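# Sort coloured parcels into matching trays with eight arms

## Task

Place every parcel in the tray that has the same colour as the parcel, with the parcel lying flat on the tray's floor, and leave it that way without any robot holding it.

## Robot and tools

Robots: eight identical i2rt Big YAM arms, arm1 to arm8. Each has six joints, a two-finger gripper and a wrist camera (arm1_cam_wrist ... arm8_cam_wrist). Eight fixed room cameras, cam_arm1 ... cam_arm8, are not attached to any arm. The hand reaches about 1.0 m from the joint1 axis. Feet (scene frame, metres) and approximate facing (yaw about +z, counter-clockwise from +x): arm1 (-2.151, -0.606), -24 deg; arm2 (-0.854, -0.623), 142 deg; arm3 (0.435, -0.612), 145 deg; arm4 (1.688, -0.612), 55 deg; arm5 (2.165, 0.644), 165 deg; arm6 (0.850, 0.628), -35 deg; arm7 (-0.424, 0.615), -37 deg; arm8 (-1.661, 0.655), -125 deg. Foot heights are 0.75 to 0.82 m, and the table tops under the arms are at z=0.720. Each foot faces along its own +x.

Frame: there is a single shared scene frame in metres. The origin is on the floor and +z points up. The hand point sits between the finger pads, about 1 cm short of the tips. The fingers point along the hand's +z and open and close along its y. Quaternions are ordered w, x, y, z. Reported hand positions get less accurate at long reach.

move: the keys are arm1..arm8 and cameras. Each arm gets its own object. Any arm you leave out receives nothing new, though it may still be driving toward an older target. An arm's object can contain:
- joints: absolute targets keyed by name. joint1_rad -2.879..2.879 turns the arm about its foot, positive is counter-clockwise seen from above, and 0 points along the foot's +x. joint2_rad 0..3.141 is the shoulder: 0 points the upper arm backward, and larger values swing it up and then forward. joint3_rad 0..3.019 is the elbow: 0 is folded, and larger values open it. joint4_rad -1.692..1.57 pitches the hand, positive tips the fingers up. joint5_rad -1.57..1.57 swings the hand sideways, positive toward the arm's right. joint6_rad -2.094..2.094 rolls the hand, positive is clockwise seen from behind. gripper_m 0..0.093 is the fingertip gap in metres. Joint values are in radians.
- target: seven numbers [x, y, z, qw, qx, qy, qz]. This is an absolute hand pose in the scene frame, in metres. The hand follows a straight path to it, starting from its current hand_target. When target is present, joints may contain only gripper_m, or the call is refused.
- speed: the top speed of the path in m/s, 0.002 to 0.5, default 0.25. Rotation is capped at twice that value in rad/s. speed is refused without target.

All motions in one call start together. All hand paths in one call end together, so the slowest one sets the pace. A path lasts 0.5 to 10 s, and a whole action lasts at most 15 s. Paths do not steer around objects or other arms. The controller keeps each step within 100 mm and 20 deg of the measured hand pose. Hands lag their paths, can overshoot the speed (especially when the arm is nearly straight), and often stop a centimetre or more off target. Joint moves can make the hand swing wide. Out-of-range values are refused, and unknown keys make the call invalid. If a call is refused or a stop interrupts it, the remaining move, wait and finished_scene calls in that reply are skipped.

cameras (for move and wait): a list of camera names. If left out, null or ["all"], you get every camera. [] returns no images. Images are 672x504.

wait: seconds from 0 to 10. Nothing new is commanded. It returns state and images.

zoom_image: camera, plus region [x0, y0, x1, y1] in pixels of that camera's latest image, with (0,0) at the top-left and at most 504x504. It only works on a camera included in the newest images.

finished_scene: scene (integer). It ends the current scene for good. Call it only once the parcels are resting in place without help.

Results: each robot's state includes joint_positions, Joint velocities (rad/s, gripper in m/s; "within noise" means at rest), torques (joints 3 and 4 flip sign beyond ±28 N m), hand and hand_target. The "move" line reports each commanded robot as done or gives its worst status. "pictures" gives the order of the images. A robot listed under "as last shown" was not commanded, and its omitted lines have not changed. joint_status and hand_status words: off_target means the joint came to rest short and may still be pushing. time_out means the joint was reset to a nearby target and keeps pushing. To relieve that push, send the joint its reported position. not_followed, "joint command not followed" or "pose unreachable" mean a safety check held the targets back, and the arm may keep trying them. on_its_own lists motion you did not command, and "held at" there means the current target. MOTOR HOT appears from 85 °C. At 100 °C you get an OVER-TEMPERATURE FAULT: the arm goes limp for 30 to 60 s and shows limit_stop_at_motor_heat. Afterwards, send the targets again.

Gripper: closing on nothing reads 0.000 to 0.003. On a hard part, the reading can be up to 0.005 below the part's width, or up to 0.002 above it. For a full grip, command about 0.005 below the width at first contact. To release, command well above the reading. The force limit is roughly 50 to 64 N per pad.

Avoid: knocking objects out of the work area; arms pressing or hitting each other, including one gripper closing on another arm's fingers (the self-collision check may react too late and does not protect fingers, housings or cameras); dropping parcels or letting go of them while they move; slams and hard pushes, since the arms keep pushing against contact; long stretched-out holds that heat the motors. Loose objects sometimes get nudged. The scene keeps running while you think, and the arms hold their last command. Camera calibrations (K, distortion, T_world_to_cam) are provided and may be off by a few millimetres or degrees.

Each tool is called after "Emit:" in YAML: its name, and indented under it one key for each argument.

## Session

Emit:
move:

Scene clock: 0.00 s.
Joint torques (N m): no reading
Heat: arm1: hottest joint1_rad 32 °C; arm2: hottest joint2_rad 29 °C; arm3: hottest joint1_rad 31 °C; arm4: hottest gripper 32 °C; arm5: hottest joint6_rad 30 °C; arm6: hottest joint2_rad 30 °C; arm7: hottest joint5_rad 29 °C; arm8: hottest joint1_rad 31 °C.
Joint velocities: within noise
arm1.joint_positions: joint1_rad=-0.028 joint2_rad=+0.521 joint3_rad=+1.431 joint4_rad=-1.508 joint5_rad=+0.032 joint6_rad=-0.133 gripper_m=+0.09396
arm1.joint_status: not commanded
arm1.hand: x=-2.0073 y=-0.6778 z=+1.3083 quat_wxyz=(-0.446, -0.145, -0.870, +0.152) (m; scene frame)
arm1.hand_target: x=-2.0101 y=-0.6764 z=+1.3161 quat_wxyz=(-0.454, -0.145, -0.865, +0.155) (m; scene frame)
arm1.hand_status: not commanded
arm2.joint_positions: joint1_rad=+0.020 joint2_rad=+0.528 joint3_rad=+1.425 joint4_rad=-1.340 joint5_rad=+0.175 joint6_rad=+0.036 gripper_m=+0.09396
arm2.joint_status: not commanded
arm2.hand: x=-0.9859 y=-0.4872 z=+1.3715 quat_wxyz=(-0.230, +0.778, -0.324, -0.487) (m; scene frame)
arm2.hand_target: x=-0.9833 y=-0.4891 z=+1.3817 quat_wxyz=(-0.232, +0.772, -0.322, -0.497) (m; scene frame)
arm2.hand_status: not commanded
arm3.joint_positions: joint1_rad=+0.084 joint2_rad=+0.623 joint3_rad=+1.443 joint4_rad=-1.225 joint5_rad=+0.214 joint6_rad=-0.288 gripper_m=+0.09396
arm3.joint_status: not commanded
arm3.hand: x=+0.2458 y=-0.4641 z=+1.3420 quat_wxyz=(-0.302, +0.818, -0.155, -0.465) (m; scene frame)
arm3.hand_target: x=+0.2487 y=-0.4659 z=+1.3553 quat_wxyz=(-0.306, +0.809, -0.155, -0.477) (m; scene frame)
arm3.hand_status: not commanded
arm4.joint_positions: joint1_rad=+0.299 joint2_rad=+0.615 joint3_rad=+1.406 joint4_rad=-1.263 joint5_rad=-0.166 joint6_rad=-0.115 gripper_m=+0.09396
arm4.joint_status: not commanded
arm4.hand: x=+1.7423 y=-0.3720 z=+1.3161 quat_wxyz=(-0.394, +0.570, -0.636, -0.340) (m; scene frame)
arm4.hand_target: x=+1.7413 y=-0.3753 z=+1.3284 quat_wxyz=(-0.404, +0.566, -0.630, -0.346) (m; scene frame)
arm4.hand_status: not commanded
arm5.joint_positions: joint1_rad=-0.422 joint2_rad=+0.625 joint3_rad=+1.427 joint4_rad=-1.371 joint5_rad=+0.120 joint6_rad=-0.097 gripper_m=+0.09396
arm5.joint_status: not commanded
arm5.hand: x=+2.0004 y=+0.7998 z=+1.3402 quat_wxyz=(-0.234, +0.830, -0.279, -0.422) (m; scene frame)
arm5.hand_target: x=+2.0022 y=+0.7982 z=+1.3527 quat_wxyz=(-0.238, +0.823, -0.277, -0.434) (m; scene frame)
arm5.hand_status: not commanded
arm6.joint_positions: joint1_rad=+0.075 joint2_rad=+0.549 joint3_rad=+1.411 joint4_rad=-1.315 joint5_rad=-0.143 joint6_rad=+0.201 gripper_m=+0.09396
arm6.joint_status: not commanded
arm6.hand: x=+1.0364 y=+0.5443 z=+1.3862 quat_wxyz=(-0.531, -0.272, -0.802, +0.030) (m; scene frame)
arm6.hand_target: x=+1.0336 y=+0.5460 z=+1.3993 quat_wxyz=(-0.544, -0.268, -0.794, +0.033) (m; scene frame)
arm6.hand_status: not commanded
arm7.joint_positions: joint1_rad=-0.146 joint2_rad=+0.496 joint3_rad=+1.379 joint4_rad=-1.460 joint5_rad=-0.022 joint6_rad=+0.046 gripper_m=+0.09396
arm7.joint_status: not commanded
arm7.hand: x=-0.3012 y=+0.4957 z=+1.3304 quat_wxyz=(-0.447, -0.351, -0.807, +0.162) (m; scene frame)
arm7.hand_target: x=-0.3031 y=+0.4977 z=+1.3404 quat_wxyz=(-0.457, -0.348, -0.801, +0.166) (m; scene frame)
arm7.hand_status: not commanded
arm8.joint_positions: joint1_rad=-0.237 joint2_rad=+0.447 joint3_rad=+1.428 joint4_rad=-1.458 joint5_rad=-0.190 joint6_rad=-0.420 gripper_m=+0.09396
arm8.joint_status: not commanded
arm8.hand: x=-1.7428 y=+0.5401 z=+1.3190 quat_wxyz=(-0.160, -0.687, -0.503, +0.499) (m; scene frame)
arm8.hand_target: x=-1.7406 y=+0.5420 z=+1.3271 quat_wxyz=(-0.161, -0.682, -0.500, +0.508) (m; scene frame)
arm8.hand_status: not commanded
pictures: arm1_cam_wrist, arm2_cam_wrist, arm3_cam_wrist, arm4_cam_wrist, arm5_cam_wrist, arm6_cam_wrist, arm7_cam_wrist, arm8_cam_wrist, cam_arm1, cam_arm2, cam_arm3, cam_arm4, cam_arm5, cam_arm6, cam_arm7, cam_arm8

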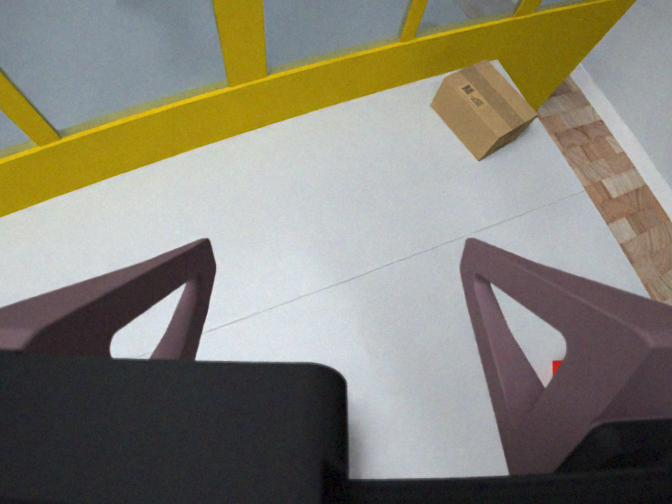

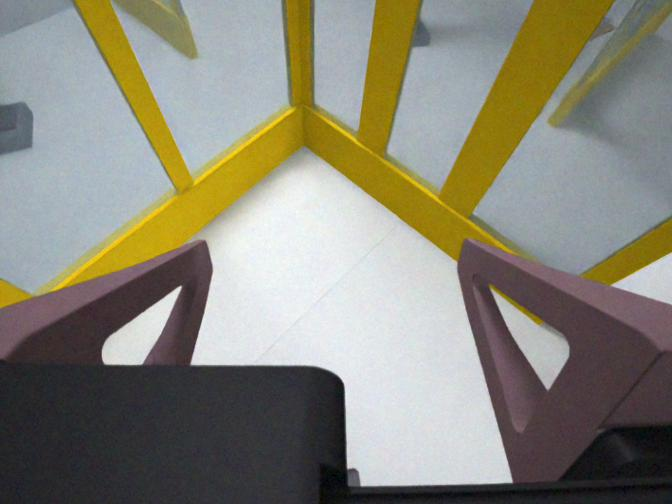

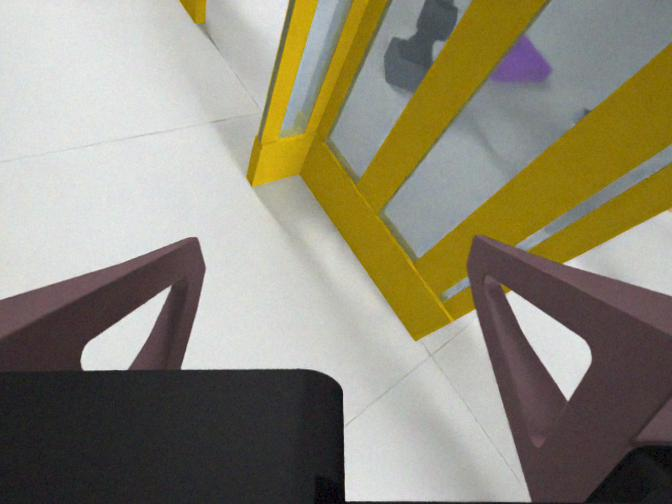

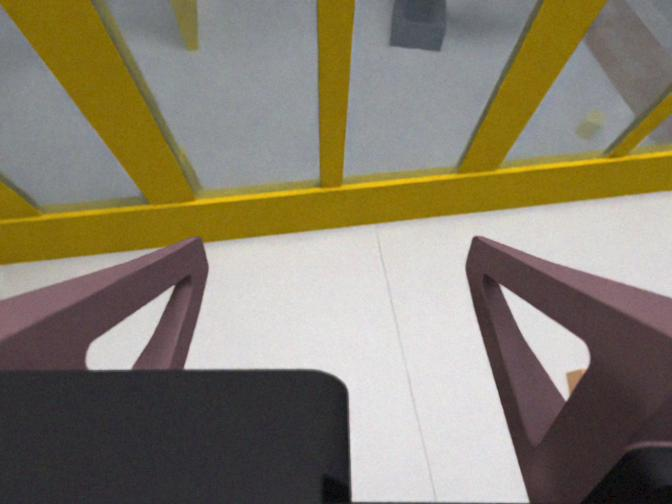

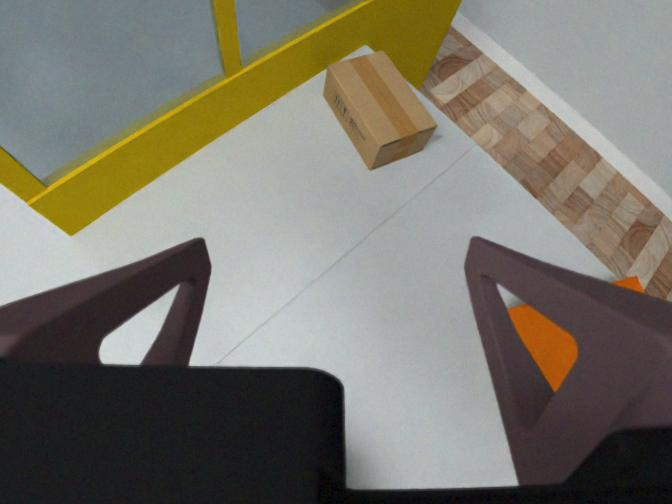

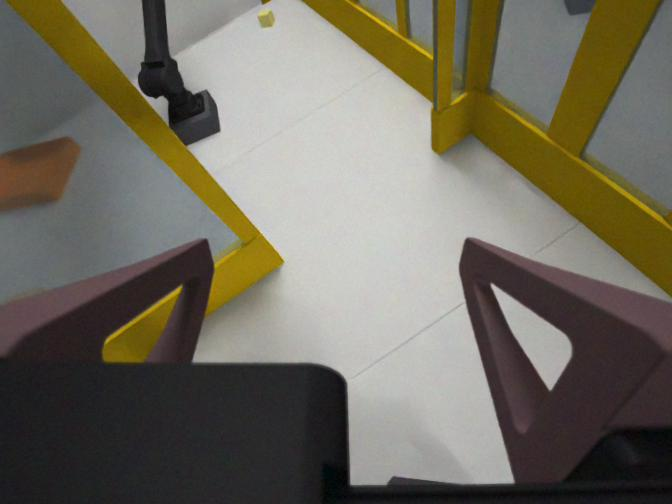

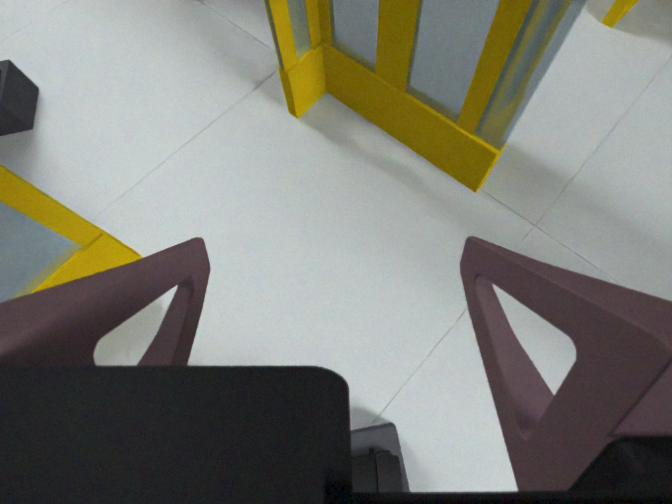

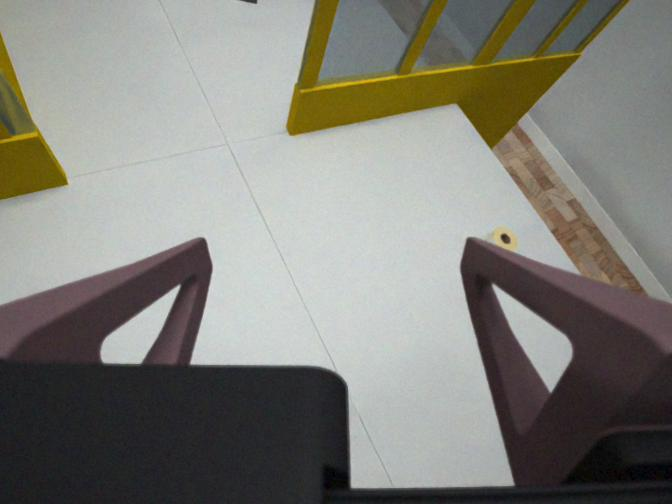

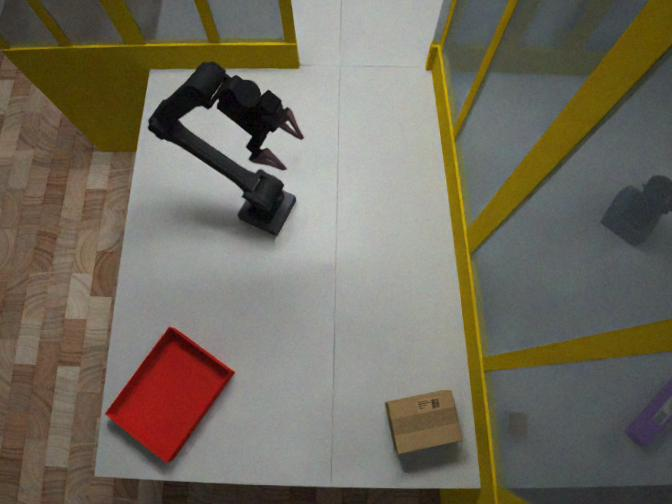

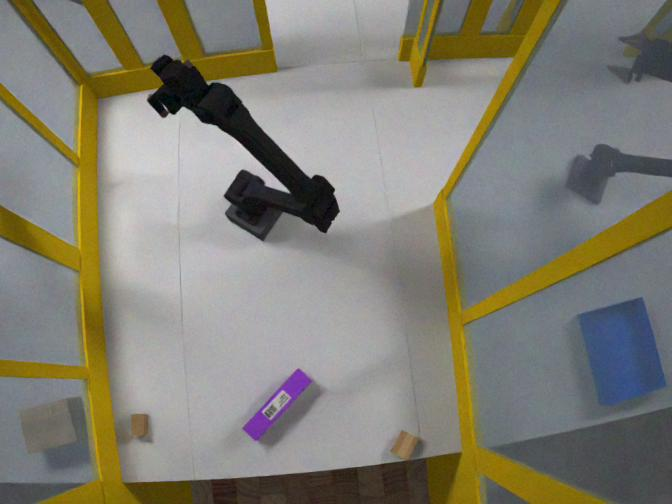

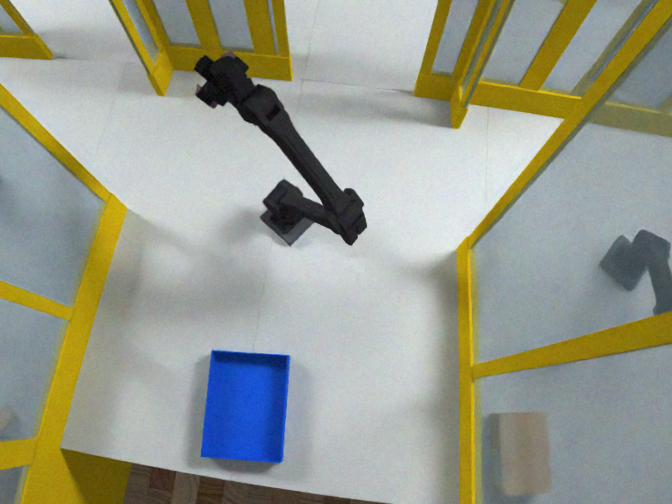

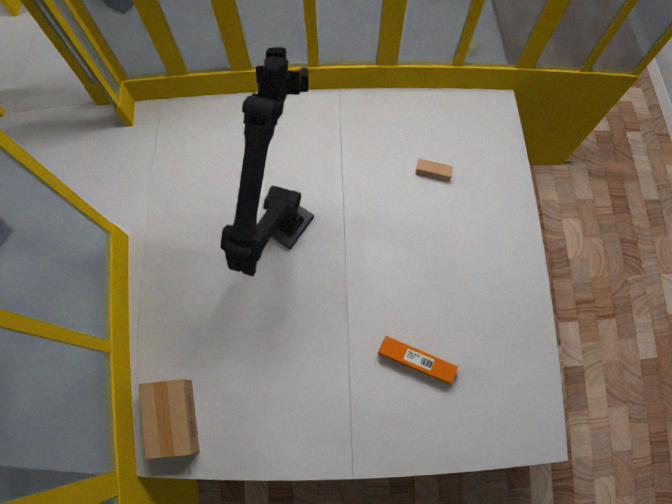

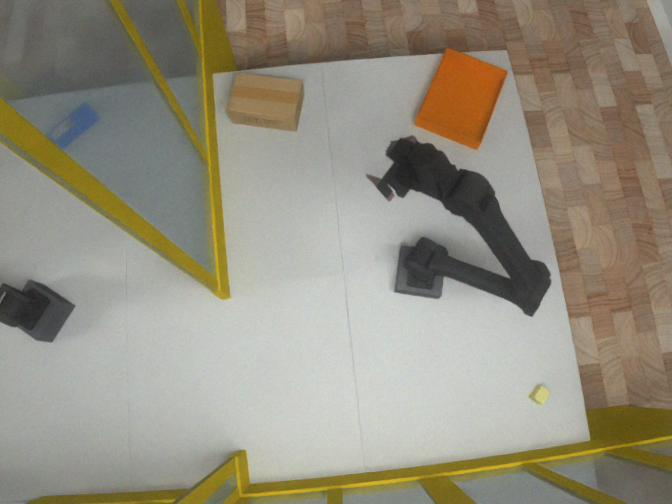

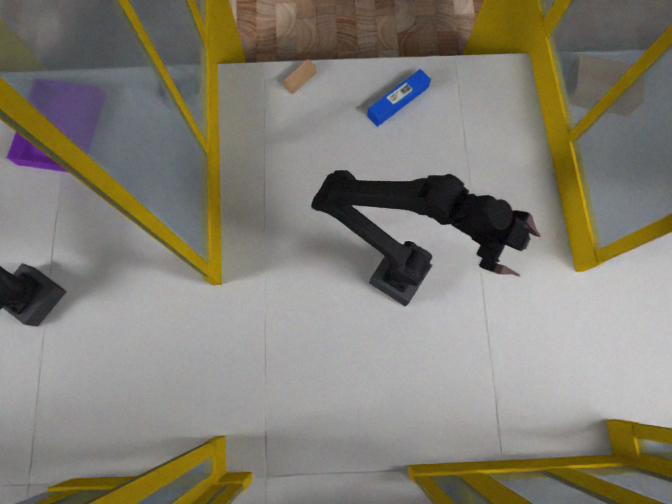

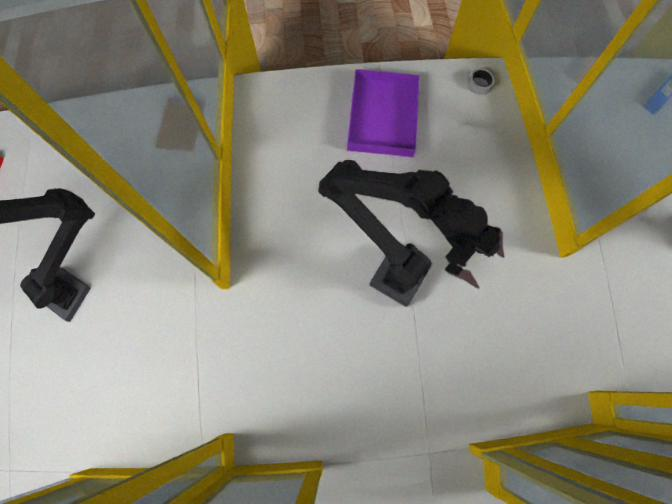

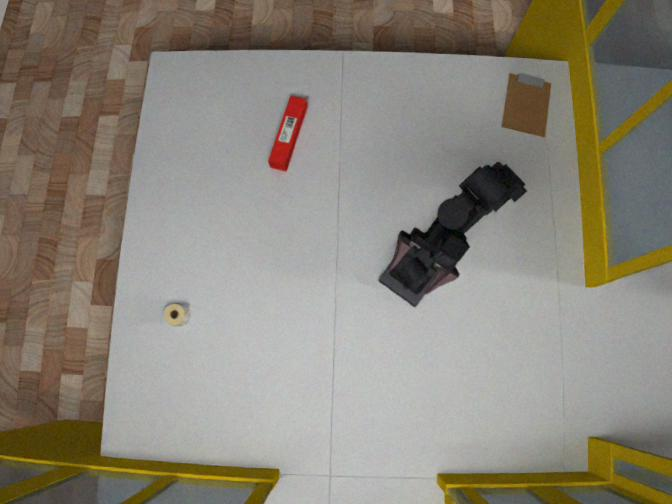

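Emit:
zoom_image:
  camera: "cam_arm8"
  region: [230, 70, 350, 190]

Emit:
zoom_image:
  camera: "cam_arm2"
  region: [220, 345, 340, 465]

Emit:
zoom_image:
  camera: "cam_arm6"
  region: [340, 40, 460, 160]

Emit:
zoom_image:
  camera: "cam_arm4"
  region: [360, 300, 480, 420]

Scaled by 4.200.

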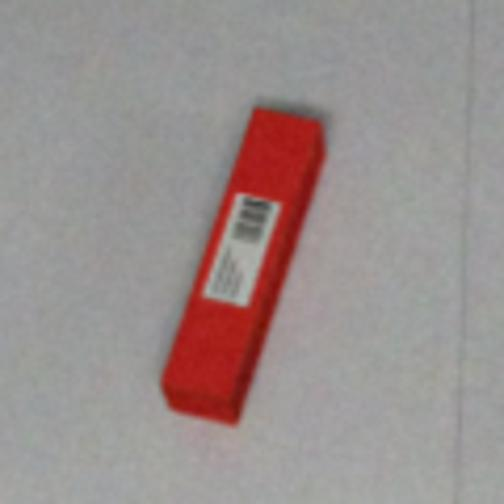

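Scaled by 4.200.

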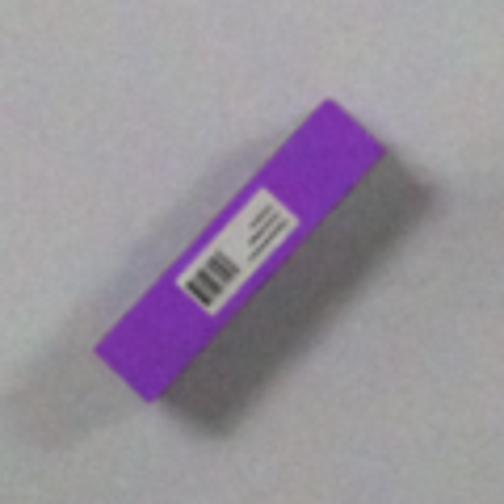

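Scaled by 4.200.

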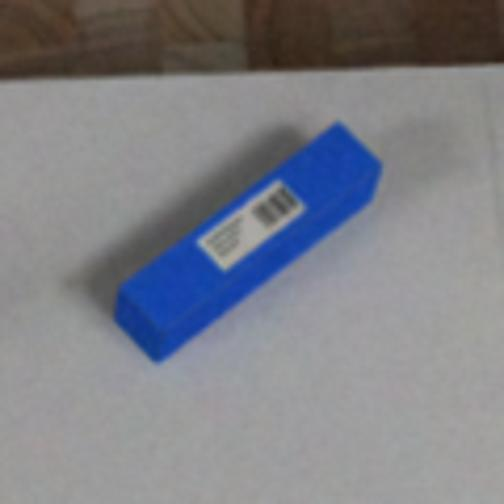

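Scaled by 4.200.

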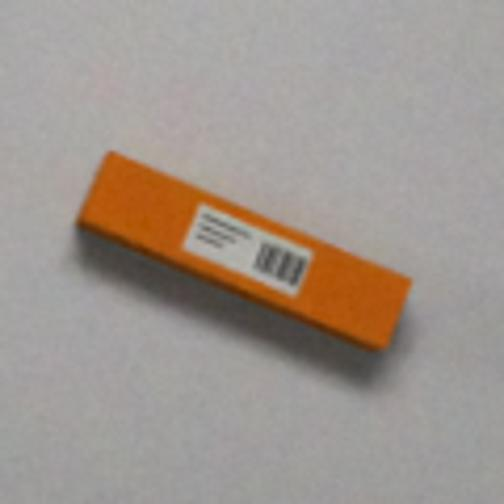

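Emit:
move:
  arm8: {"joints":{"joint1_rad":-1.83,"joint5_rad":0,"joint6_rad":-0.9,"gripper_m":0.093}}
  arm2: {"joints":{"joint1_rad":2.241,"joint5_rad":0,"joint6_rad":0.8,"gripper_m":0.093}}
  arm6: {"joints":{"joint1_rad":2.114,"joint5_rad":0,"joint6_rad":0.8,"gripper_m":0.093}}
  arm4: {"joints":{"joint1_rad":-1.82,"joint5_rad":0,"joint6_rad":-0.4,"gripper_m":0.093}}
  arm1: {"joints":{"joint1_rad":1.468,"joint5_rad":0,"joint6_rad":0,"gripper_m":0.093}}
  arm7: {"joints":{"joint1_rad":-1.054,"joint5_rad":0,"joint6_rad":0,"gripper_m":0.093}}
  arm3: {"joints":{"joint1_rad":-2.147,"joint5_rad":0,"joint6_rad":0,"gripper_m":0.093}}
  arm5: {"joints":{"joint1_rad":0.696,"joint5_rad":0,"joint6_rad":0,"gripper_m":0.093}}
  cameras: ["cam_arm8","cam_arm6"]

Scene clock: 206.70 s.
Joint torques (N m): arm1=[2.2 3.96 7.97 1.72 0 0.08] | arm2=[0.73 3.72 8.12 2.18 -0.09 0.03] | arm3=[-1.61 0.91 9.89 1.69 -0.24 0.12] | arm4=[-1.44 2.37 10.8 1.96 -0.03 -0.01] | arm5=[-0.32 3.02 7.45 1.85 -0.22 0.03] | arm6=[0.09 3.66 9.11 1.72 0.12 -0.07] | arm7=[-1.03 2.26 9.78 1.47 0.03 0.03] | arm8=[1.26 6.24 8.53 1.4 -0.03 -0.05]
Heat: arm1: hottest joint3_rad 32 °C; arm2: hottest joint3_rad 34 °C; arm3: hottest joint1_rad 30 °C; arm4: hottest joint3_rad 42 °C; arm5: hottest joint3_rad 34 °C; arm6: hottest joint3_rad 32 °C; arm7: hottest joint3_rad 40 °C; arm8: hottest joint3_rad 31 °C.
move: arm1 done; arm2 done; arm3 done; arm4 done; arm5 done; arm6 done; arm7 done; arm8 done
Joint velocities: within noise
arm1.joint_positions: joint1_rad=+1.456 joint2_rad=+0.521 joint3_rad=+1.431 joint4_rad=-1.508 joint5_rad=+0.002 joint6_rad=-0.008 gripper_m=+0.09314
arm1.joint_status: all done
arm1.hand: x=-2.0678 y=-0.4594 z=+1.3058 quat_wxyz=(-0.407, +0.441, -0.768, -0.224) (m; scene frame)
arm1.hand_target: x=-2.0714 y=-0.4607 z=+1.3136 quat_wxyz=(-0.412, +0.441, -0.762, -0.233) (m; scene frame)
arm1.hand_status: not commanded
arm2.joint_positions: joint1_rad=+2.234 joint2_rad=+0.528 joint3_rad=+1.425 joint4_rad=-1.340 joint5_rad=+0.003 joint6_rad=+0.785 gripper_m=+0.09310
arm2.joint_status: all done
arm2.hand: x=-0.8544 y=-0.8132 z=+1.3700 quat_wxyz=(+0.493, +0.781, +0.324, -0.205) (m; scene frame)
arm2.hand_target: x=-0.8527 y=-0.8100 z=+1.3802 quat_wxyz=(+0.505, +0.776, +0.319, -0.202) (m; scene frame)
arm2.hand_status: not commanded
arm3.joint_positions: joint1_rad=-2.134 joint2_rad=+0.623 joint3_rad=+1.443 joint4_rad=-1.225 joint5_rad=+0.004 joint6_rad=-0.016 gripper_m=+0.09306
arm3.joint_status: all done
arm3.hand: x=+0.6542 y=-0.5231 z=+1.3424 quat_wxyz=(-0.544, +0.169, -0.815, -0.105) (m; scene frame)
arm3.hand_target: x=+0.6520 y=-0.5268 z=+1.3558 quat_wxyz=(-0.556, +0.157, -0.809, -0.109) (m; scene frame)
arm3.hand_status: not commanded
arm4.joint_positions: joint1_rad=-1.804 joint2_rad=+0.615 joint3_rad=+1.406 joint4_rad=-1.263 joint5_rad=-0.002 joint6_rad=-0.391 gripper_m=+0.09312
arm4.joint_status: all done
arm4.hand: x=+1.8518 y=-0.7861 z=+1.3178 quat_wxyz=(-0.421, -0.190, -0.831, +0.309) (m; scene frame)
arm4.hand_target: x=+1.8466 y=-0.7860 z=+1.3301 quat_wxyz=(-0.426, -0.192, -0.823, +0.321) (m; scene frame)
arm4.hand_status: not commanded
arm5.joint_positions: joint1_rad=+0.689 joint2_rad=+0.625 joint3_rad=+1.427 joint4_rad=-1.371 joint5_rad=+0.001 joint6_rad=-0.010 gripper_m=+0.09314
arm5.joint_status: all done
arm5.hand: x=+1.9556 y=+0.5469 z=+1.3379 quat_wxyz=(+0.097, +0.858, +0.192, -0.467) (m; scene frame)
arm5.hand_target: x=+1.9584 y=+0.5462 z=+1.3504 quat_wxyz=(+0.104, +0.851, +0.189, -0.479) (m; scene frame)
arm5.hand_status: not commanded
arm6.joint_positions: joint1_rad=+2.104 joint2_rad=+0.549 joint3_rad=+1.411 joint4_rad=-1.315 joint5_rad=-0.002 joint6_rad=+0.791 gripper_m=+0.09315
arm6.joint_status: all done
arm6.hand: x=+0.8679 y=+0.8317 z=+1.3855 quat_wxyz=(-0.221, +0.289, -0.797, -0.482) (m; scene frame)
arm6.hand_target: x=+0.8659 y=+0.8286 z=+1.3986 quat_wxyz=(-0.223, +0.286, -0.789, -0.496) (m; scene frame)
arm6.hand_status: not commanded
arm7.joint_positions: joint1_rad=-1.045 joint2_rad=+0.496 joint3_rad=+1.379 joint4_rad=-1.460 joint5_rad=-0.002 joint6_rad=+0.009 gripper_m=+0.09308
arm7.joint_status: all done
arm7.hand: x=-0.4428 y=+0.4448 z=+1.3303 quat_wxyz=(-0.319, -0.658, -0.583, +0.353) (m; scene frame)
arm7.hand_target: x=-0.4444 y=+0.4478 z=+1.3403 quat_wxyz=(-0.322, -0.655, -0.579, +0.365) (m; scene frame)
arm7.hand_status: not commanded
arm8.joint_positions: joint1_rad=-1.823 joint2_rad=+0.447 joint3_rad=+1.428 joint4_rad=-1.458 joint5_rad=-0.003 joint6_rad=-0.892 gripper_m=+0.09310
arm8.joint_status: all done
arm8.hand: x=-1.7531 y=+0.7623 z=+1.3173 quat_wxyz=(+0.398, -0.854, -0.015, +0.334) (m; scene frame)
arm8.hand_target: x=-1.7501 y=+0.7610 z=+1.3255 quat_wxyz=(+0.408, -0.849, -0.015, +0.336) (m; scene frame)
arm8.hand_status: not commanded
pictures: cam_arm6, cam_arm8

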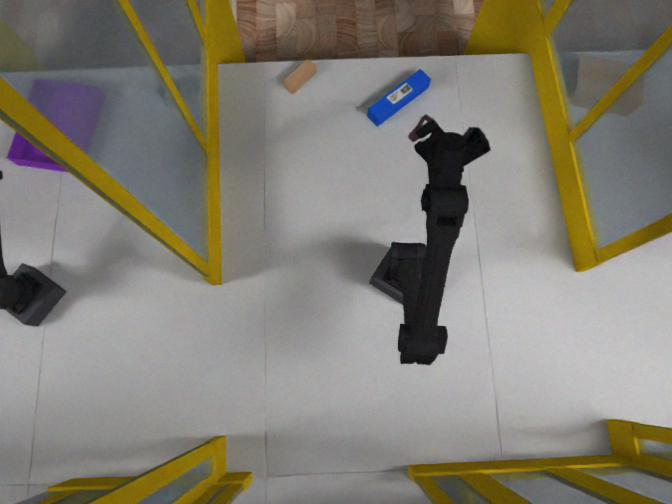

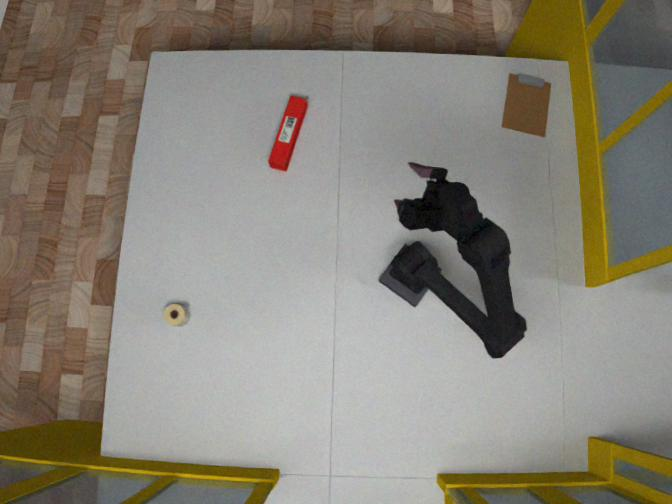

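Emit:
move:
  arm8: {"target":[-2.078,1.14,0.92,0,-0.631,0.776,0],"speed":0.4}
  arm2: {"target":[-0.845,-1.279,0.92,0,0.9345,0.3559,0],"speed":0.4}
  arm6: {"target":[0.904,1.38,0.92,0,-0.3223,0.9466,0],"speed":0.4}
  arm4: {"target":[2.135,-1.146,0.92,0,0.2164,0.9763,0],"speed":0.4}
  cameras: ["arm8_cam_wrist","arm2_cam_wrist","arm6_cam_wrist","arm4_cam_wrist"]

Scene clock: 217.63 s.
Joint torques (N m): arm1=[2.08 4.37 8.01 1.73 0.01 0.09] | arm2=[0.15 -23.82 11.9 0.06 -0.07 0.09] | arm3=[-1.67 0.97 9.92 1.72 -0.25 0.13] | arm4=[-1.73 -18.14 15.34 -0.25 -0.02 -0.03] | arm5=[-0.91 2.9 7.42 1.83 -0.2 0.06] | arm6=[-0.09 -19.31 12.92 -0.2 0.03 0] | arm7=[-1.03 2.2 9.77 1.48 0.03 0.03] | arm8=[1.32 -19.19 14.16 -0.64 -0.15 0.06]
Heat: arm1: hottest joint3_rad 32 °C; arm2: hottest joint3_rad 35 °C; arm3: hottest joint1_rad 30 °C; arm4: hottest joint3_rad 43 °C; arm5: hottest joint3_rad 35 °C; arm6: hottest joint3_rad 32 °C; arm7: hottest joint3_rad 40 °C; arm8: hottest joint3_rad 31 °C.
move: arm2 off_target; arm4 off_target; arm6 off_target; arm8 off_target
Joint velocities: within noise
arm1, arm3, arm5, arm7: as last shown
arm2.joint_positions: joint1_rad=+2.246 joint2_rad=+2.109 joint3_rad=+1.933 joint4_rad=-1.427 joint5_rad=+0.003 joint6_rad=+0.843 gripper_m=+0.09310
arm2.joint_status: not commanded
arm2.hand: x=-0.8455 y=-1.2653 z=+0.9047 quat_wxyz=(-0.016, +0.932, +0.363, +0.005) (m; scene frame)
arm2.hand_target: x=-0.8451 y=-1.2781 z=+0.9200 quat_wxyz=(+0.000, +0.935, +0.356, +0.000) (m; scene frame)
arm2.hand_status: off_target (0.021 m and 2.1 deg from the pose sent, 0.648 m and 64.6 deg at the start)
arm3.hand: x=+0.6543 y=-0.5232 z=+1.3424 quat_wxyz=(-0.544, +0.169, -0.815, -0.105) (m; scene frame)
arm3.hand_target: x=+0.6520 y=-0.5269 z=+1.3558 quat_wxyz=(-0.556, +0.156, -0.809, -0.109) (m; scene frame)
arm4.joint_positions: joint1_rad=-1.819 joint2_rad=+2.232 joint3_rad=+2.283 joint4_rad=-1.644 joint5_rad=-0.017 joint6_rad=-0.436 gripper_m=+0.09312
arm4.joint_status: not commanded
arm4.hand: x=+2.1342 y=-1.1298 z=+0.9150 quat_wxyz=(+0.008, -0.214, -0.977, -0.007) (m; scene frame)
arm4.hand_target: x=+2.1342 y=-1.1454 z=+0.9199 quat_wxyz=(-0.001, -0.217, -0.976, +0.001) (m; scene frame)
arm4.hand_status: off_target (0.017 m and 1.3 deg from the pose sent, 0.607 m and 63.0 deg at the start)
arm6.joint_positions: joint1_rad=+2.112 joint2_rad=+2.523 joint3_rad=+2.629 joint4_rad=-1.698 joint5_rad=+0.002 joint6_rad=+0.835 gripper_m=+0.09315
arm6.joint_status: not commanded
arm6.hand: x=+0.9084 y=+1.3701 z=+0.9063 quat_wxyz=(+0.004, +0.324, -0.946, +0.010) (m; scene frame)
arm6.hand_target: x=+0.9039 y=+1.3788 z=+0.9198 quat_wxyz=(-0.003, +0.322, -0.947, -0.006) (m; scene frame)
arm6.hand_status: off_target (0.017 m and 1.3 deg from the pose sent, 0.720 m and 64.1 deg at the start; a joint's target at an end of its range on 26 of 124 steps)
arm8.joint_positions: joint1_rad=-1.820 joint2_rad=+2.033 joint3_rad=+1.933 joint4_rad=-1.491 joint5_rad=+0.004 joint6_rad=+0.908 gripper_m=+0.09310
arm8.joint_status: not commanded
arm8.hand: x=-2.0713 y=+1.1288 z=+0.9120 quat_wxyz=(+0.002, -0.636, +0.772, -0.011) (m; scene frame)
arm8.hand_target: x=-2.0776 y=+1.1395 z=+0.9199 quat_wxyz=(+0.000, -0.631, +0.776, +0.000) (m; scene frame)
arm8.hand_status: off_target (0.015 m and 1.4 deg from the pose sent, 0.637 m and 116.3 deg at the start)
pictures: arm2_cam_wrist, arm4_cam_wrist, arm6_cam_wrist, arm8_cam_wrist
camera_calibration:
arm2_cam_wrist: T_world_to_cam=[[-0.672385, 0.739141, 0.0395998, 0.329772], [0.607918, 0.52091, 0.59924, 0.635387], [0.422295, 0.426994, -0.79959, 1.74129], [0, 0, 0, 1]] pos_world=[-0.899868, -1.31825, 0.99851]
arm4_cam_wrist: T_world_to_cam=[[-0.40533, -0.91417, 0.000723142, -0.170964], [-0.733615, 0.325746, 0.596405, 1.39277], [-0.545452, 0.24121, -0.802683, 2.29596], [0, 0, 0, 1]] pos_world=[2.20479, -1.16379, 1.0124]
arm6_cam_wrist: T_world_to_cam=[[0.617946, -0.785856, 0.0239366, 0.49222], [-0.645495, -0.489723, 0.586095, 0.732014], [-0.448864, -0.377626, -0.809889, 1.78356], [0, 0, 0, 1]] pos_world=[0.968924, 1.41882, 1.00368]
arm8_cam_wrist: T_world_to_cam=[[0.980394, -0.196859, 0.00861699, 2.24604], [-0.162592, -0.783488, 0.599758, 0.00492957], [-0.111316, -0.5894, -0.800135, 1.28512], [0, 0, 0, 1]] pos_world=[-2.05815, 1.20347, 1.00596]

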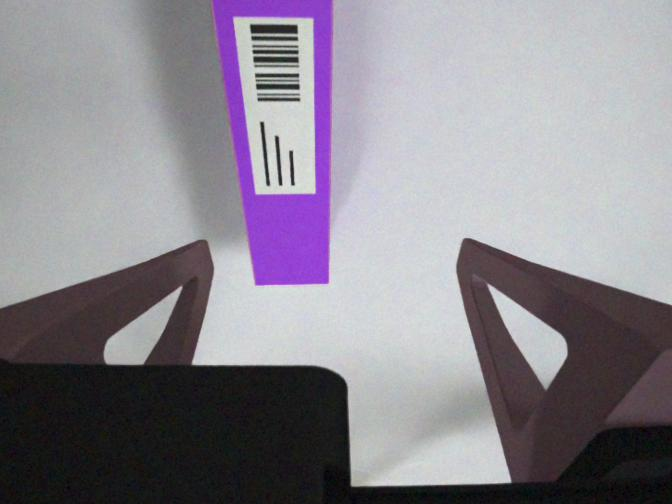

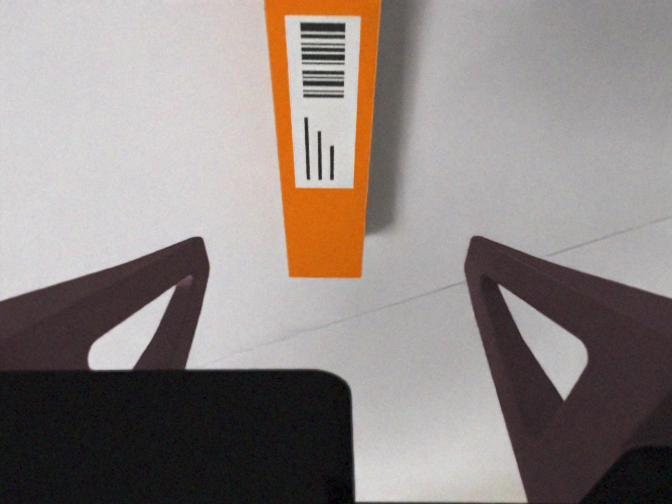

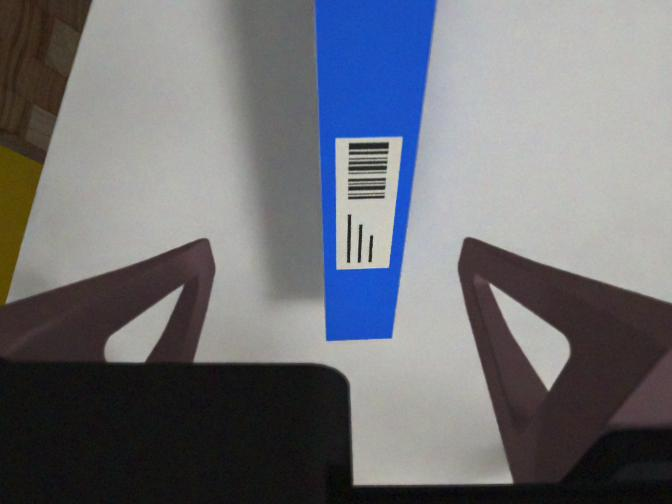

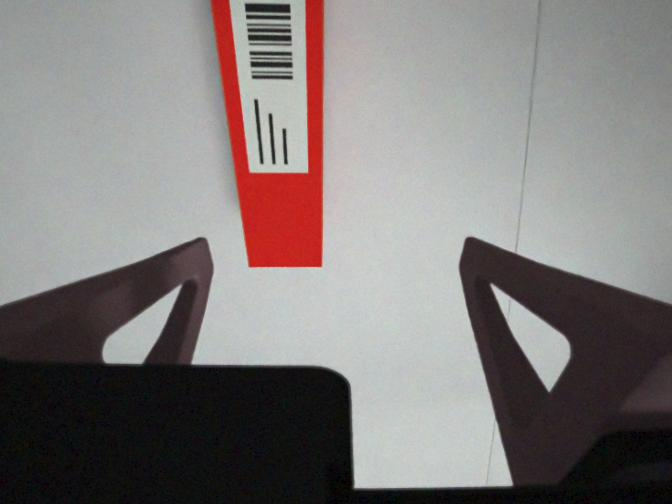

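Emit:
move:
  arm8: {"target":[-2.11,1.168,0.845,0,-0.631,0.776,0],"speed":0.2}
  arm2: {"target":[-0.841,-1.313,0.85,0,0.9345,0.3559,0],"speed":0.2}
  arm6: {"target":[0.889,1.331,0.848,0,-0.3223,0.9466,0],"speed":0.2}
  arm4: {"target":[2.151,-1.15,0.842,0,0.2164,0.9763,0],"speed":0.2}
  cameras: ["arm8_cam_wrist","arm2_cam_wrist","arm6_cam_wrist","arm4_cam_wrist"]

Scene clock: 260.17 s.
Joint torques (N m): arm1=[1.96 4.37 7.91 1.7 0.02 0.08] | arm2=[0.56 -26.23 11.6 0.68 -0.06 0.09] | arm3=[-1.67 0.97 9.92 1.73 -0.25 0.12] | arm4=[-0.38 -19.72 10.88 0.65 -0.04 0.11] | arm5=[-0.26 2.78 7.35 1.74 -0.2 0.06] | arm6=[0.15 -21.36 8.34 0.44 0.09 0] | arm7=[-1.08 2.26 9.77 1.48 0.02 0.03] | arm8=[2.37 -22.53 13.83 -0.1 -0.12 0.03]
Heat: arm1: hottest joint3_rad 32 °C; arm2: hottest joint2_rad 36 °C; arm3: hottest joint1_rad 30 °C; arm4: hottest joint3_rad 51 °C; arm5: hottest joint3_rad 35 °C; arm6: hottest joint3_rad 35 °C; arm7: hottest joint3_rad 40 °C; arm8: hottest joint2_rad 36 °C.
move: arm2 off_target; arm4 done; arm6 off_target; arm8 off_target
Joint velocities: within noise
arm1, arm3, arm5, arm7: as last shown
arm2.joint_positions: joint1_rad=+2.246 joint2_rad=+2.262 joint3_rad=+2.000 joint4_rad=-1.367 joint5_rad=+0.002 joint6_rad=+0.848 gripper_m=+0.09310
arm2.joint_status: not commanded
arm2.hand: x=-0.8450 y=-1.2928 z=+0.8308 quat_wxyz=(-0.029, +0.932, +0.361, +0.009) (m; scene frame)
arm2.hand_target: x=-0.8411 y=-1.3116 z=+0.8505 quat_wxyz=(+0.000, +0.935, +0.356, +0.000) (m; scene frame)
arm2.hand_status: off_target (0.028 m and 3.5 deg from the pose sent, 0.073 m and 2.1 deg at the start)
arm4.joint_positions: joint1_rad=-1.819 joint2_rad=+2.302 joint3_rad=+2.239 joint4_rad=-1.509 joint5_rad=-0.017 joint6_rad=-0.436 gripper_m=+0.09312
arm4.joint_status: not commanded
arm4.hand: x=+2.1477 y=-1.1472 z=+0.8503 quat_wxyz=(+0.000, -0.214, -0.977, -0.001) (m; scene frame)
arm4.hand_target: x=+2.1508 y=-1.1499 z=+0.8420 quat_wxyz=(+0.000, -0.216, -0.976, +0.000) (m; scene frame)
arm4.hand_status: done (0.009 m and 0.4 deg from the pose sent, 0.078 m and 1.3 deg at the start)
arm6.joint_positions: joint1_rad=+2.125 joint2_rad=+2.355 joint3_rad=+2.102 joint4_rad=-1.363 joint5_rad=+0.000 joint6_rad=+0.851 gripper_m=+0.09315
arm6.joint_status: not commanded
arm6.hand: x=+0.8949 y=+1.3230 z=+0.8262 quat_wxyz=(+0.009, +0.322, -0.946, +0.021) (m; scene frame)
arm6.hand_target: x=+0.8889 y=+1.3306 z=+0.8480 quat_wxyz=(+0.000, +0.322, -0.947, +0.000) (m; scene frame)
arm6.hand_status: off_target (0.024 m and 2.6 deg from the pose sent, 0.073 m and 1.3 deg at the start)
arm8.joint_positions: joint1_rad=-1.820 joint2_rad=+2.205 joint3_rad=+2.008 joint4_rad=-1.419 joint5_rad=+0.003 joint6_rad=+0.917 gripper_m=+0.09310
arm8.joint_status: not commanded
arm8.hand: x=-2.0961 y=+1.1572 z=+0.8321 quat_wxyz=(+0.002, -0.632, +0.774, -0.023) (m; scene frame)
arm8.hand_target: x=-2.1094 y=+1.1672 z=+0.8452 quat_wxyz=(+0.000, -0.631, +0.776, +0.000) (m; scene frame)
arm8.hand_status: off_target (0.022 m and 2.6 deg from the pose sent, 0.087 m and 1.4 deg at the start)
pictures: arm2_cam_wrist, arm4_cam_wrist, arm6_cam_wrist, arm8_cam_wrist
camera_calibration:
arm2_cam_wrist: T_world_to_cam=[[-0.668643, 0.741192, 0.0595995, 0.34248], [0.610643, 0.501597, 0.612794, 0.659701], [0.424303, 0.446134, -0.787992, 1.7106], [0, 0, 0, 1]] pos_world=[-0.899657, -1.3479, 0.923268]
arm4_cam_wrist: T_world_to_cam=[[-0.40474, -0.914385, 0.00925661, -0.190154], [-0.741439, 0.334079, 0.581945, 1.48552], [-0.535214, 0.228673, -0.813176, 2.22811], [0, 0, 0, 1]] pos_world=[2.21697, -1.17966, 0.949108]
arm6_cam_wrist: T_world_to_cam=[[0.615891, -0.786802, 0.0402572, 0.45511], [-0.645064, -0.474286, 0.59912, 0.71555], [-0.452296, -0.394961, -0.799646, 1.71226], [0, 0, 0, 1]] pos_world=[0.955726, 1.37373, 0.92218]
arm8_cam_wrist: T_world_to_cam=[[0.97834, -0.205106, 0.0279596, 2.26581], [-0.179074, -0.770835, 0.611347, 0.0122275], [-0.103839, -0.603113, -0.790868, 1.2589], [0, 0, 0, 1]] pos_world=[-2.08382, 1.23341, 0.924798]

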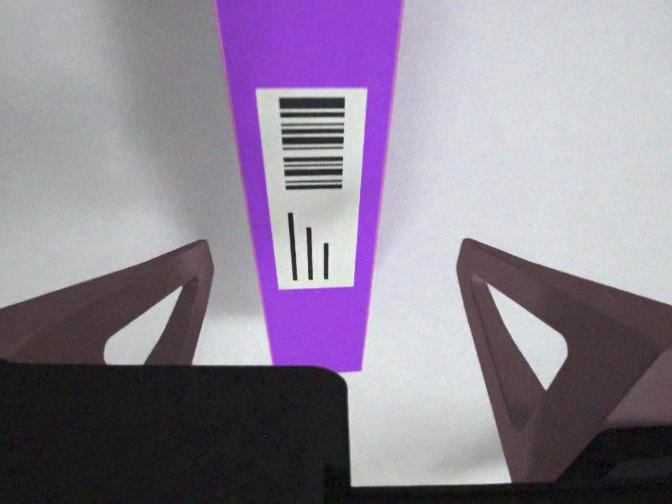

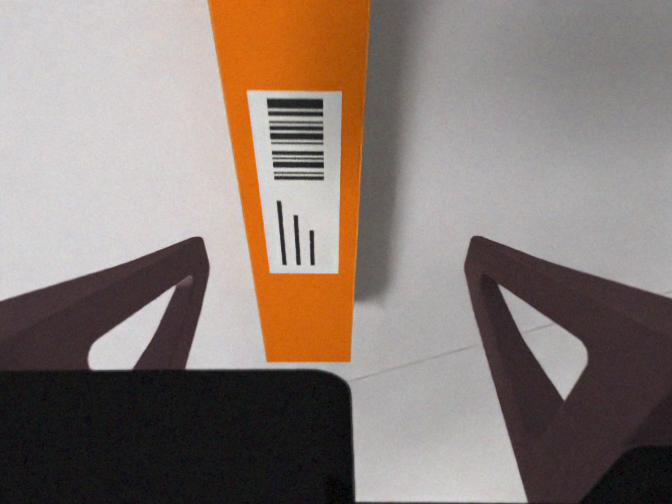

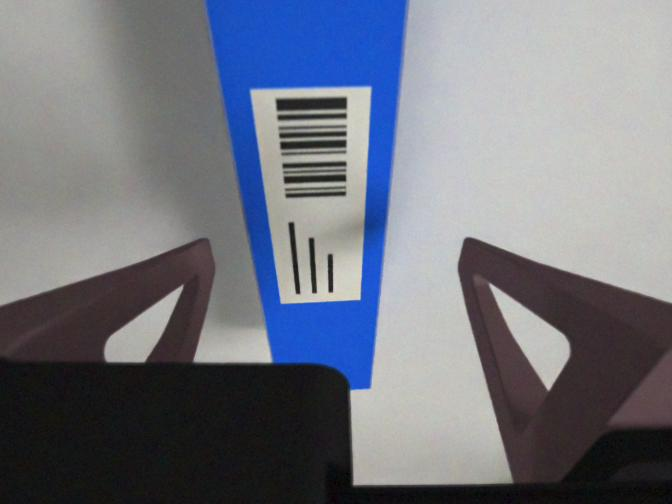

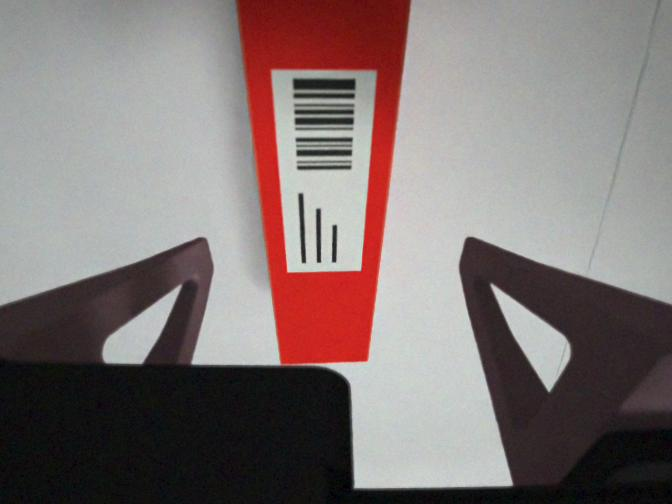

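Emit:
move:
  arm8: {"target":[-2.112,1.174,0.76,0,-0.631,0.776,0],"speed":0.15}
  arm2: {"target":[-0.835,-1.315,0.766,0,0.9345,0.3559,0],"speed":0.15}
  arm6: {"target":[0.886,1.34,0.768,0,-0.3223,0.9466,0],"speed":0.15}
  arm4: {"target":[2.152,-1.139,0.75,0,0.2164,0.9763,0],"speed":0.15}
  cameras: ["arm8_cam_wrist","arm2_cam_wrist","arm6_cam_wrist","arm4_cam_wrist"]

Scene clock: 279.10 s.
Joint torques (N m): arm1=[2.43 4.31 8.03 1.72 -0.01 0.05] | arm2=[0.67 -25.82 7.97 0.94 -0.04 0.11] | arm3=[-1.67 0.85 9.94 1.68 -0.25 0.13] | arm4=[0.85 -17.79 7.91 1.59 0.07 0.15] | arm5=[-0.67 3.02 7.42 1.85 -0.18 0.05] | arm6=[0.26 -18.96 8.62 0.54 0.11 0.01] | arm7=[-1.14 2.2 9.76 1.47 0.03 0.03] | arm8=[1.9 -22.48 9.72 0.2 -0.12 0.01]
Heat: arm1: hottest joint3_rad 32 °C; arm2: hottest joint3_rad 38 °C; arm3: hottest joint1_rad 30 °C; arm4: hottest joint3_rad 47 °C; arm5: hottest joint3_rad 35 °C; arm6: hottest joint2_rad 37 °C; arm7: hottest joint3_rad 40 °C; arm8: hottest joint3_rad 40 °C.
move: arm2 done; arm4 off_target; arm6 off_target; arm8 done
Joint velocities: within noise
arm1, arm3, arm5: as last shown
arm2.joint_positions: joint1_rad=+2.254 joint2_rad=+2.344 joint3_rad=+1.974 joint4_rad=-1.215 joint5_rad=+0.002 joint6_rad=+0.856 gripper_m=+0.09310
arm2.joint_status: not commanded
arm2.hand: x=-0.8395 y=-1.3105 z=+0.7669 quat_wxyz=(-0.007, +0.933, +0.360, +0.001) (m; scene frame)
arm2.hand_target: x=-0.8350 y=-1.3149 z=+0.7661 quat_wxyz=(+0.000, +0.935, +0.356, +0.000) (m; scene frame)
arm2.hand_status: done (0.006 m and 1.0 deg from the pose sent, 0.069 m and 3.5 deg at the start)
arm4.joint_positions: joint1_rad=-1.819 joint2_rad=+2.305 joint3_rad=+2.080 joint4_rad=-1.309 joint5_rad=-0.020 joint6_rad=-0.428 gripper_m=+0.09312
arm4.joint_status: not commanded
arm4.hand: x=+2.1480 y=-1.1484 z=+0.7885 quat_wxyz=(-0.016, -0.217, -0.976, +0.009) (m; scene frame)
arm4.hand_target: x=+2.1506 y=-1.1379 z=+0.7512 quat_wxyz=(+0.000, -0.216, -0.976, +0.000) (m; scene frame)
arm4.hand_status: off_target (0.040 m and 2.1 deg from the pose sent, 0.101 m and 0.4 deg at the start)
arm6.joint_positions: joint1_rad=+2.128 joint2_rad=+2.428 joint3_rad=+2.075 joint4_rad=-1.238 joint5_rad=+0.000 joint6_rad=+0.856 gripper_m=+0.09315
arm6.joint_status: not commanded
arm6.hand: x=+0.8936 y=+1.3329 z=+0.7660 quat_wxyz=(+0.004, +0.321, -0.947, +0.009) (m; scene frame)
arm6.hand_target: x=+0.8859 y=+1.3398 z=+0.7681 quat_wxyz=(+0.000, +0.322, -0.947, +0.000) (m; scene frame)
arm6.hand_status: off_target (0.011 m and 1.2 deg from the pose sent, 0.061 m and 2.6 deg at the start)
arm7.joint_positions: joint1_rad=-1.045 joint2_rad=+0.496 joint3_rad=+1.379 joint4_rad=-1.460 joint5_rad=-0.002 joint6_rad=+0.008 gripper_m=+0.09308
arm7.joint_status: not commanded
arm7.hand: x=-0.4428 y=+0.4448 z=+1.3303 quat_wxyz=(-0.318, -0.658, -0.583, +0.353) (m; scene frame)
arm7.hand_target: x=-0.4444 y=+0.4478 z=+1.3403 quat_wxyz=(-0.322, -0.654, -0.579, +0.365) (m; scene frame)
arm7.hand_status: not commanded
arm8.joint_positions: joint1_rad=-1.820 joint2_rad=+2.282 joint3_rad=+1.974 joint4_rad=-1.263 joint5_rad=+0.003 joint6_rad=+0.917 gripper_m=+0.09310
arm8.joint_status: not commanded
arm8.hand: x=-2.1092 y=+1.1722 z=+0.7682 quat_wxyz=(+0.001, -0.632, +0.775, -0.001) (m; scene frame)
arm8.hand_target: x=-2.1119 y=+1.1738 z=+0.7600 quat_wxyz=(+0.000, -0.631, +0.776, +0.000) (m; scene frame)
arm8.hand_status: done (0.009 m and 0.3 deg from the pose sent, 0.076 m and 2.6 deg at the start)
pictures: arm2_cam_wrist, arm4_cam_wrist, arm6_cam_wrist, arm8_cam_wrist
camera_calibration:
arm2_cam_wrist: T_world_to_cam=[[-0.667879, 0.743852, 0.0249465, 0.393778], [0.61065, 0.528504, 0.589737, 0.757372], [0.425492, 0.409106, -0.80721, 1.63284], [0, 0, 0, 1]] pos_world=[-0.894253, -1.36119, 0.861571]
arm4_cam_wrist: T_world_to_cam=[[-0.411945, -0.910912, 0.0232492, -0.18209], [-0.754098, 0.355129, 0.552466, 1.59675], [-0.511504, 0.210054, -0.833211, 2.12185], [0, 0, 0, 1]] pos_world=[2.21443, -1.17862, 0.89003]
arm6_cam_wrist: T_world_to_cam=[[0.614045, -0.788968, 0.0218702, 0.484716], [-0.647174, -0.487441, 0.586145, 0.784885], [-0.45179, -0.374074, -0.809911, 1.64701], [0, 0, 0, 1]] pos_world=[0.954424, 1.38112, 0.863277]
arm8_cam_wrist: T_world_to_cam=[[0.978629, -0.205503, -0.00734402, 2.3117], [-0.161659, -0.790927, 0.59017, 0.137065], [-0.12709, -0.57637, -0.807245, 1.14829], [0, 0, 0, 1]] pos_world=[-2.0942, 1.24531, 0.863035]

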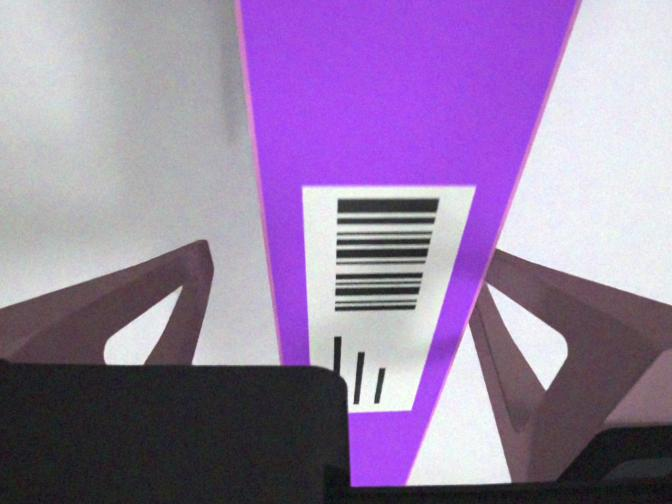

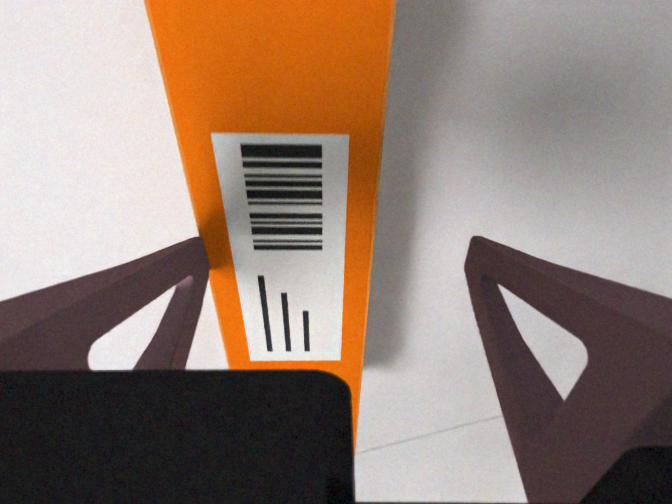

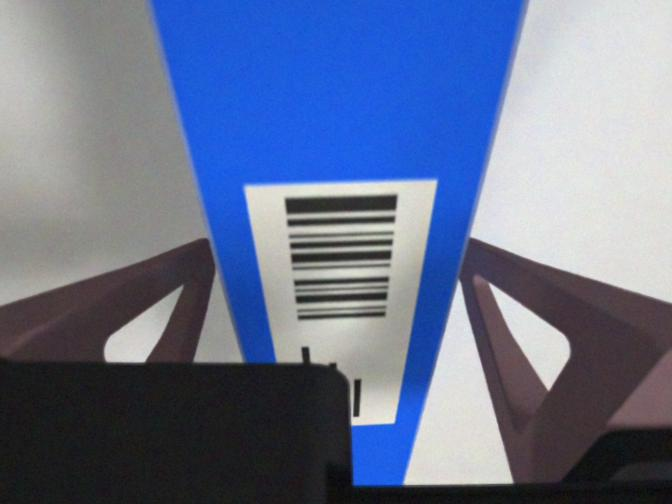

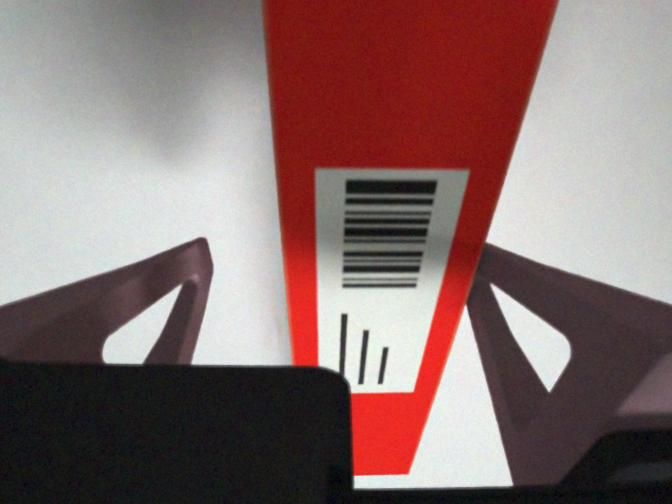

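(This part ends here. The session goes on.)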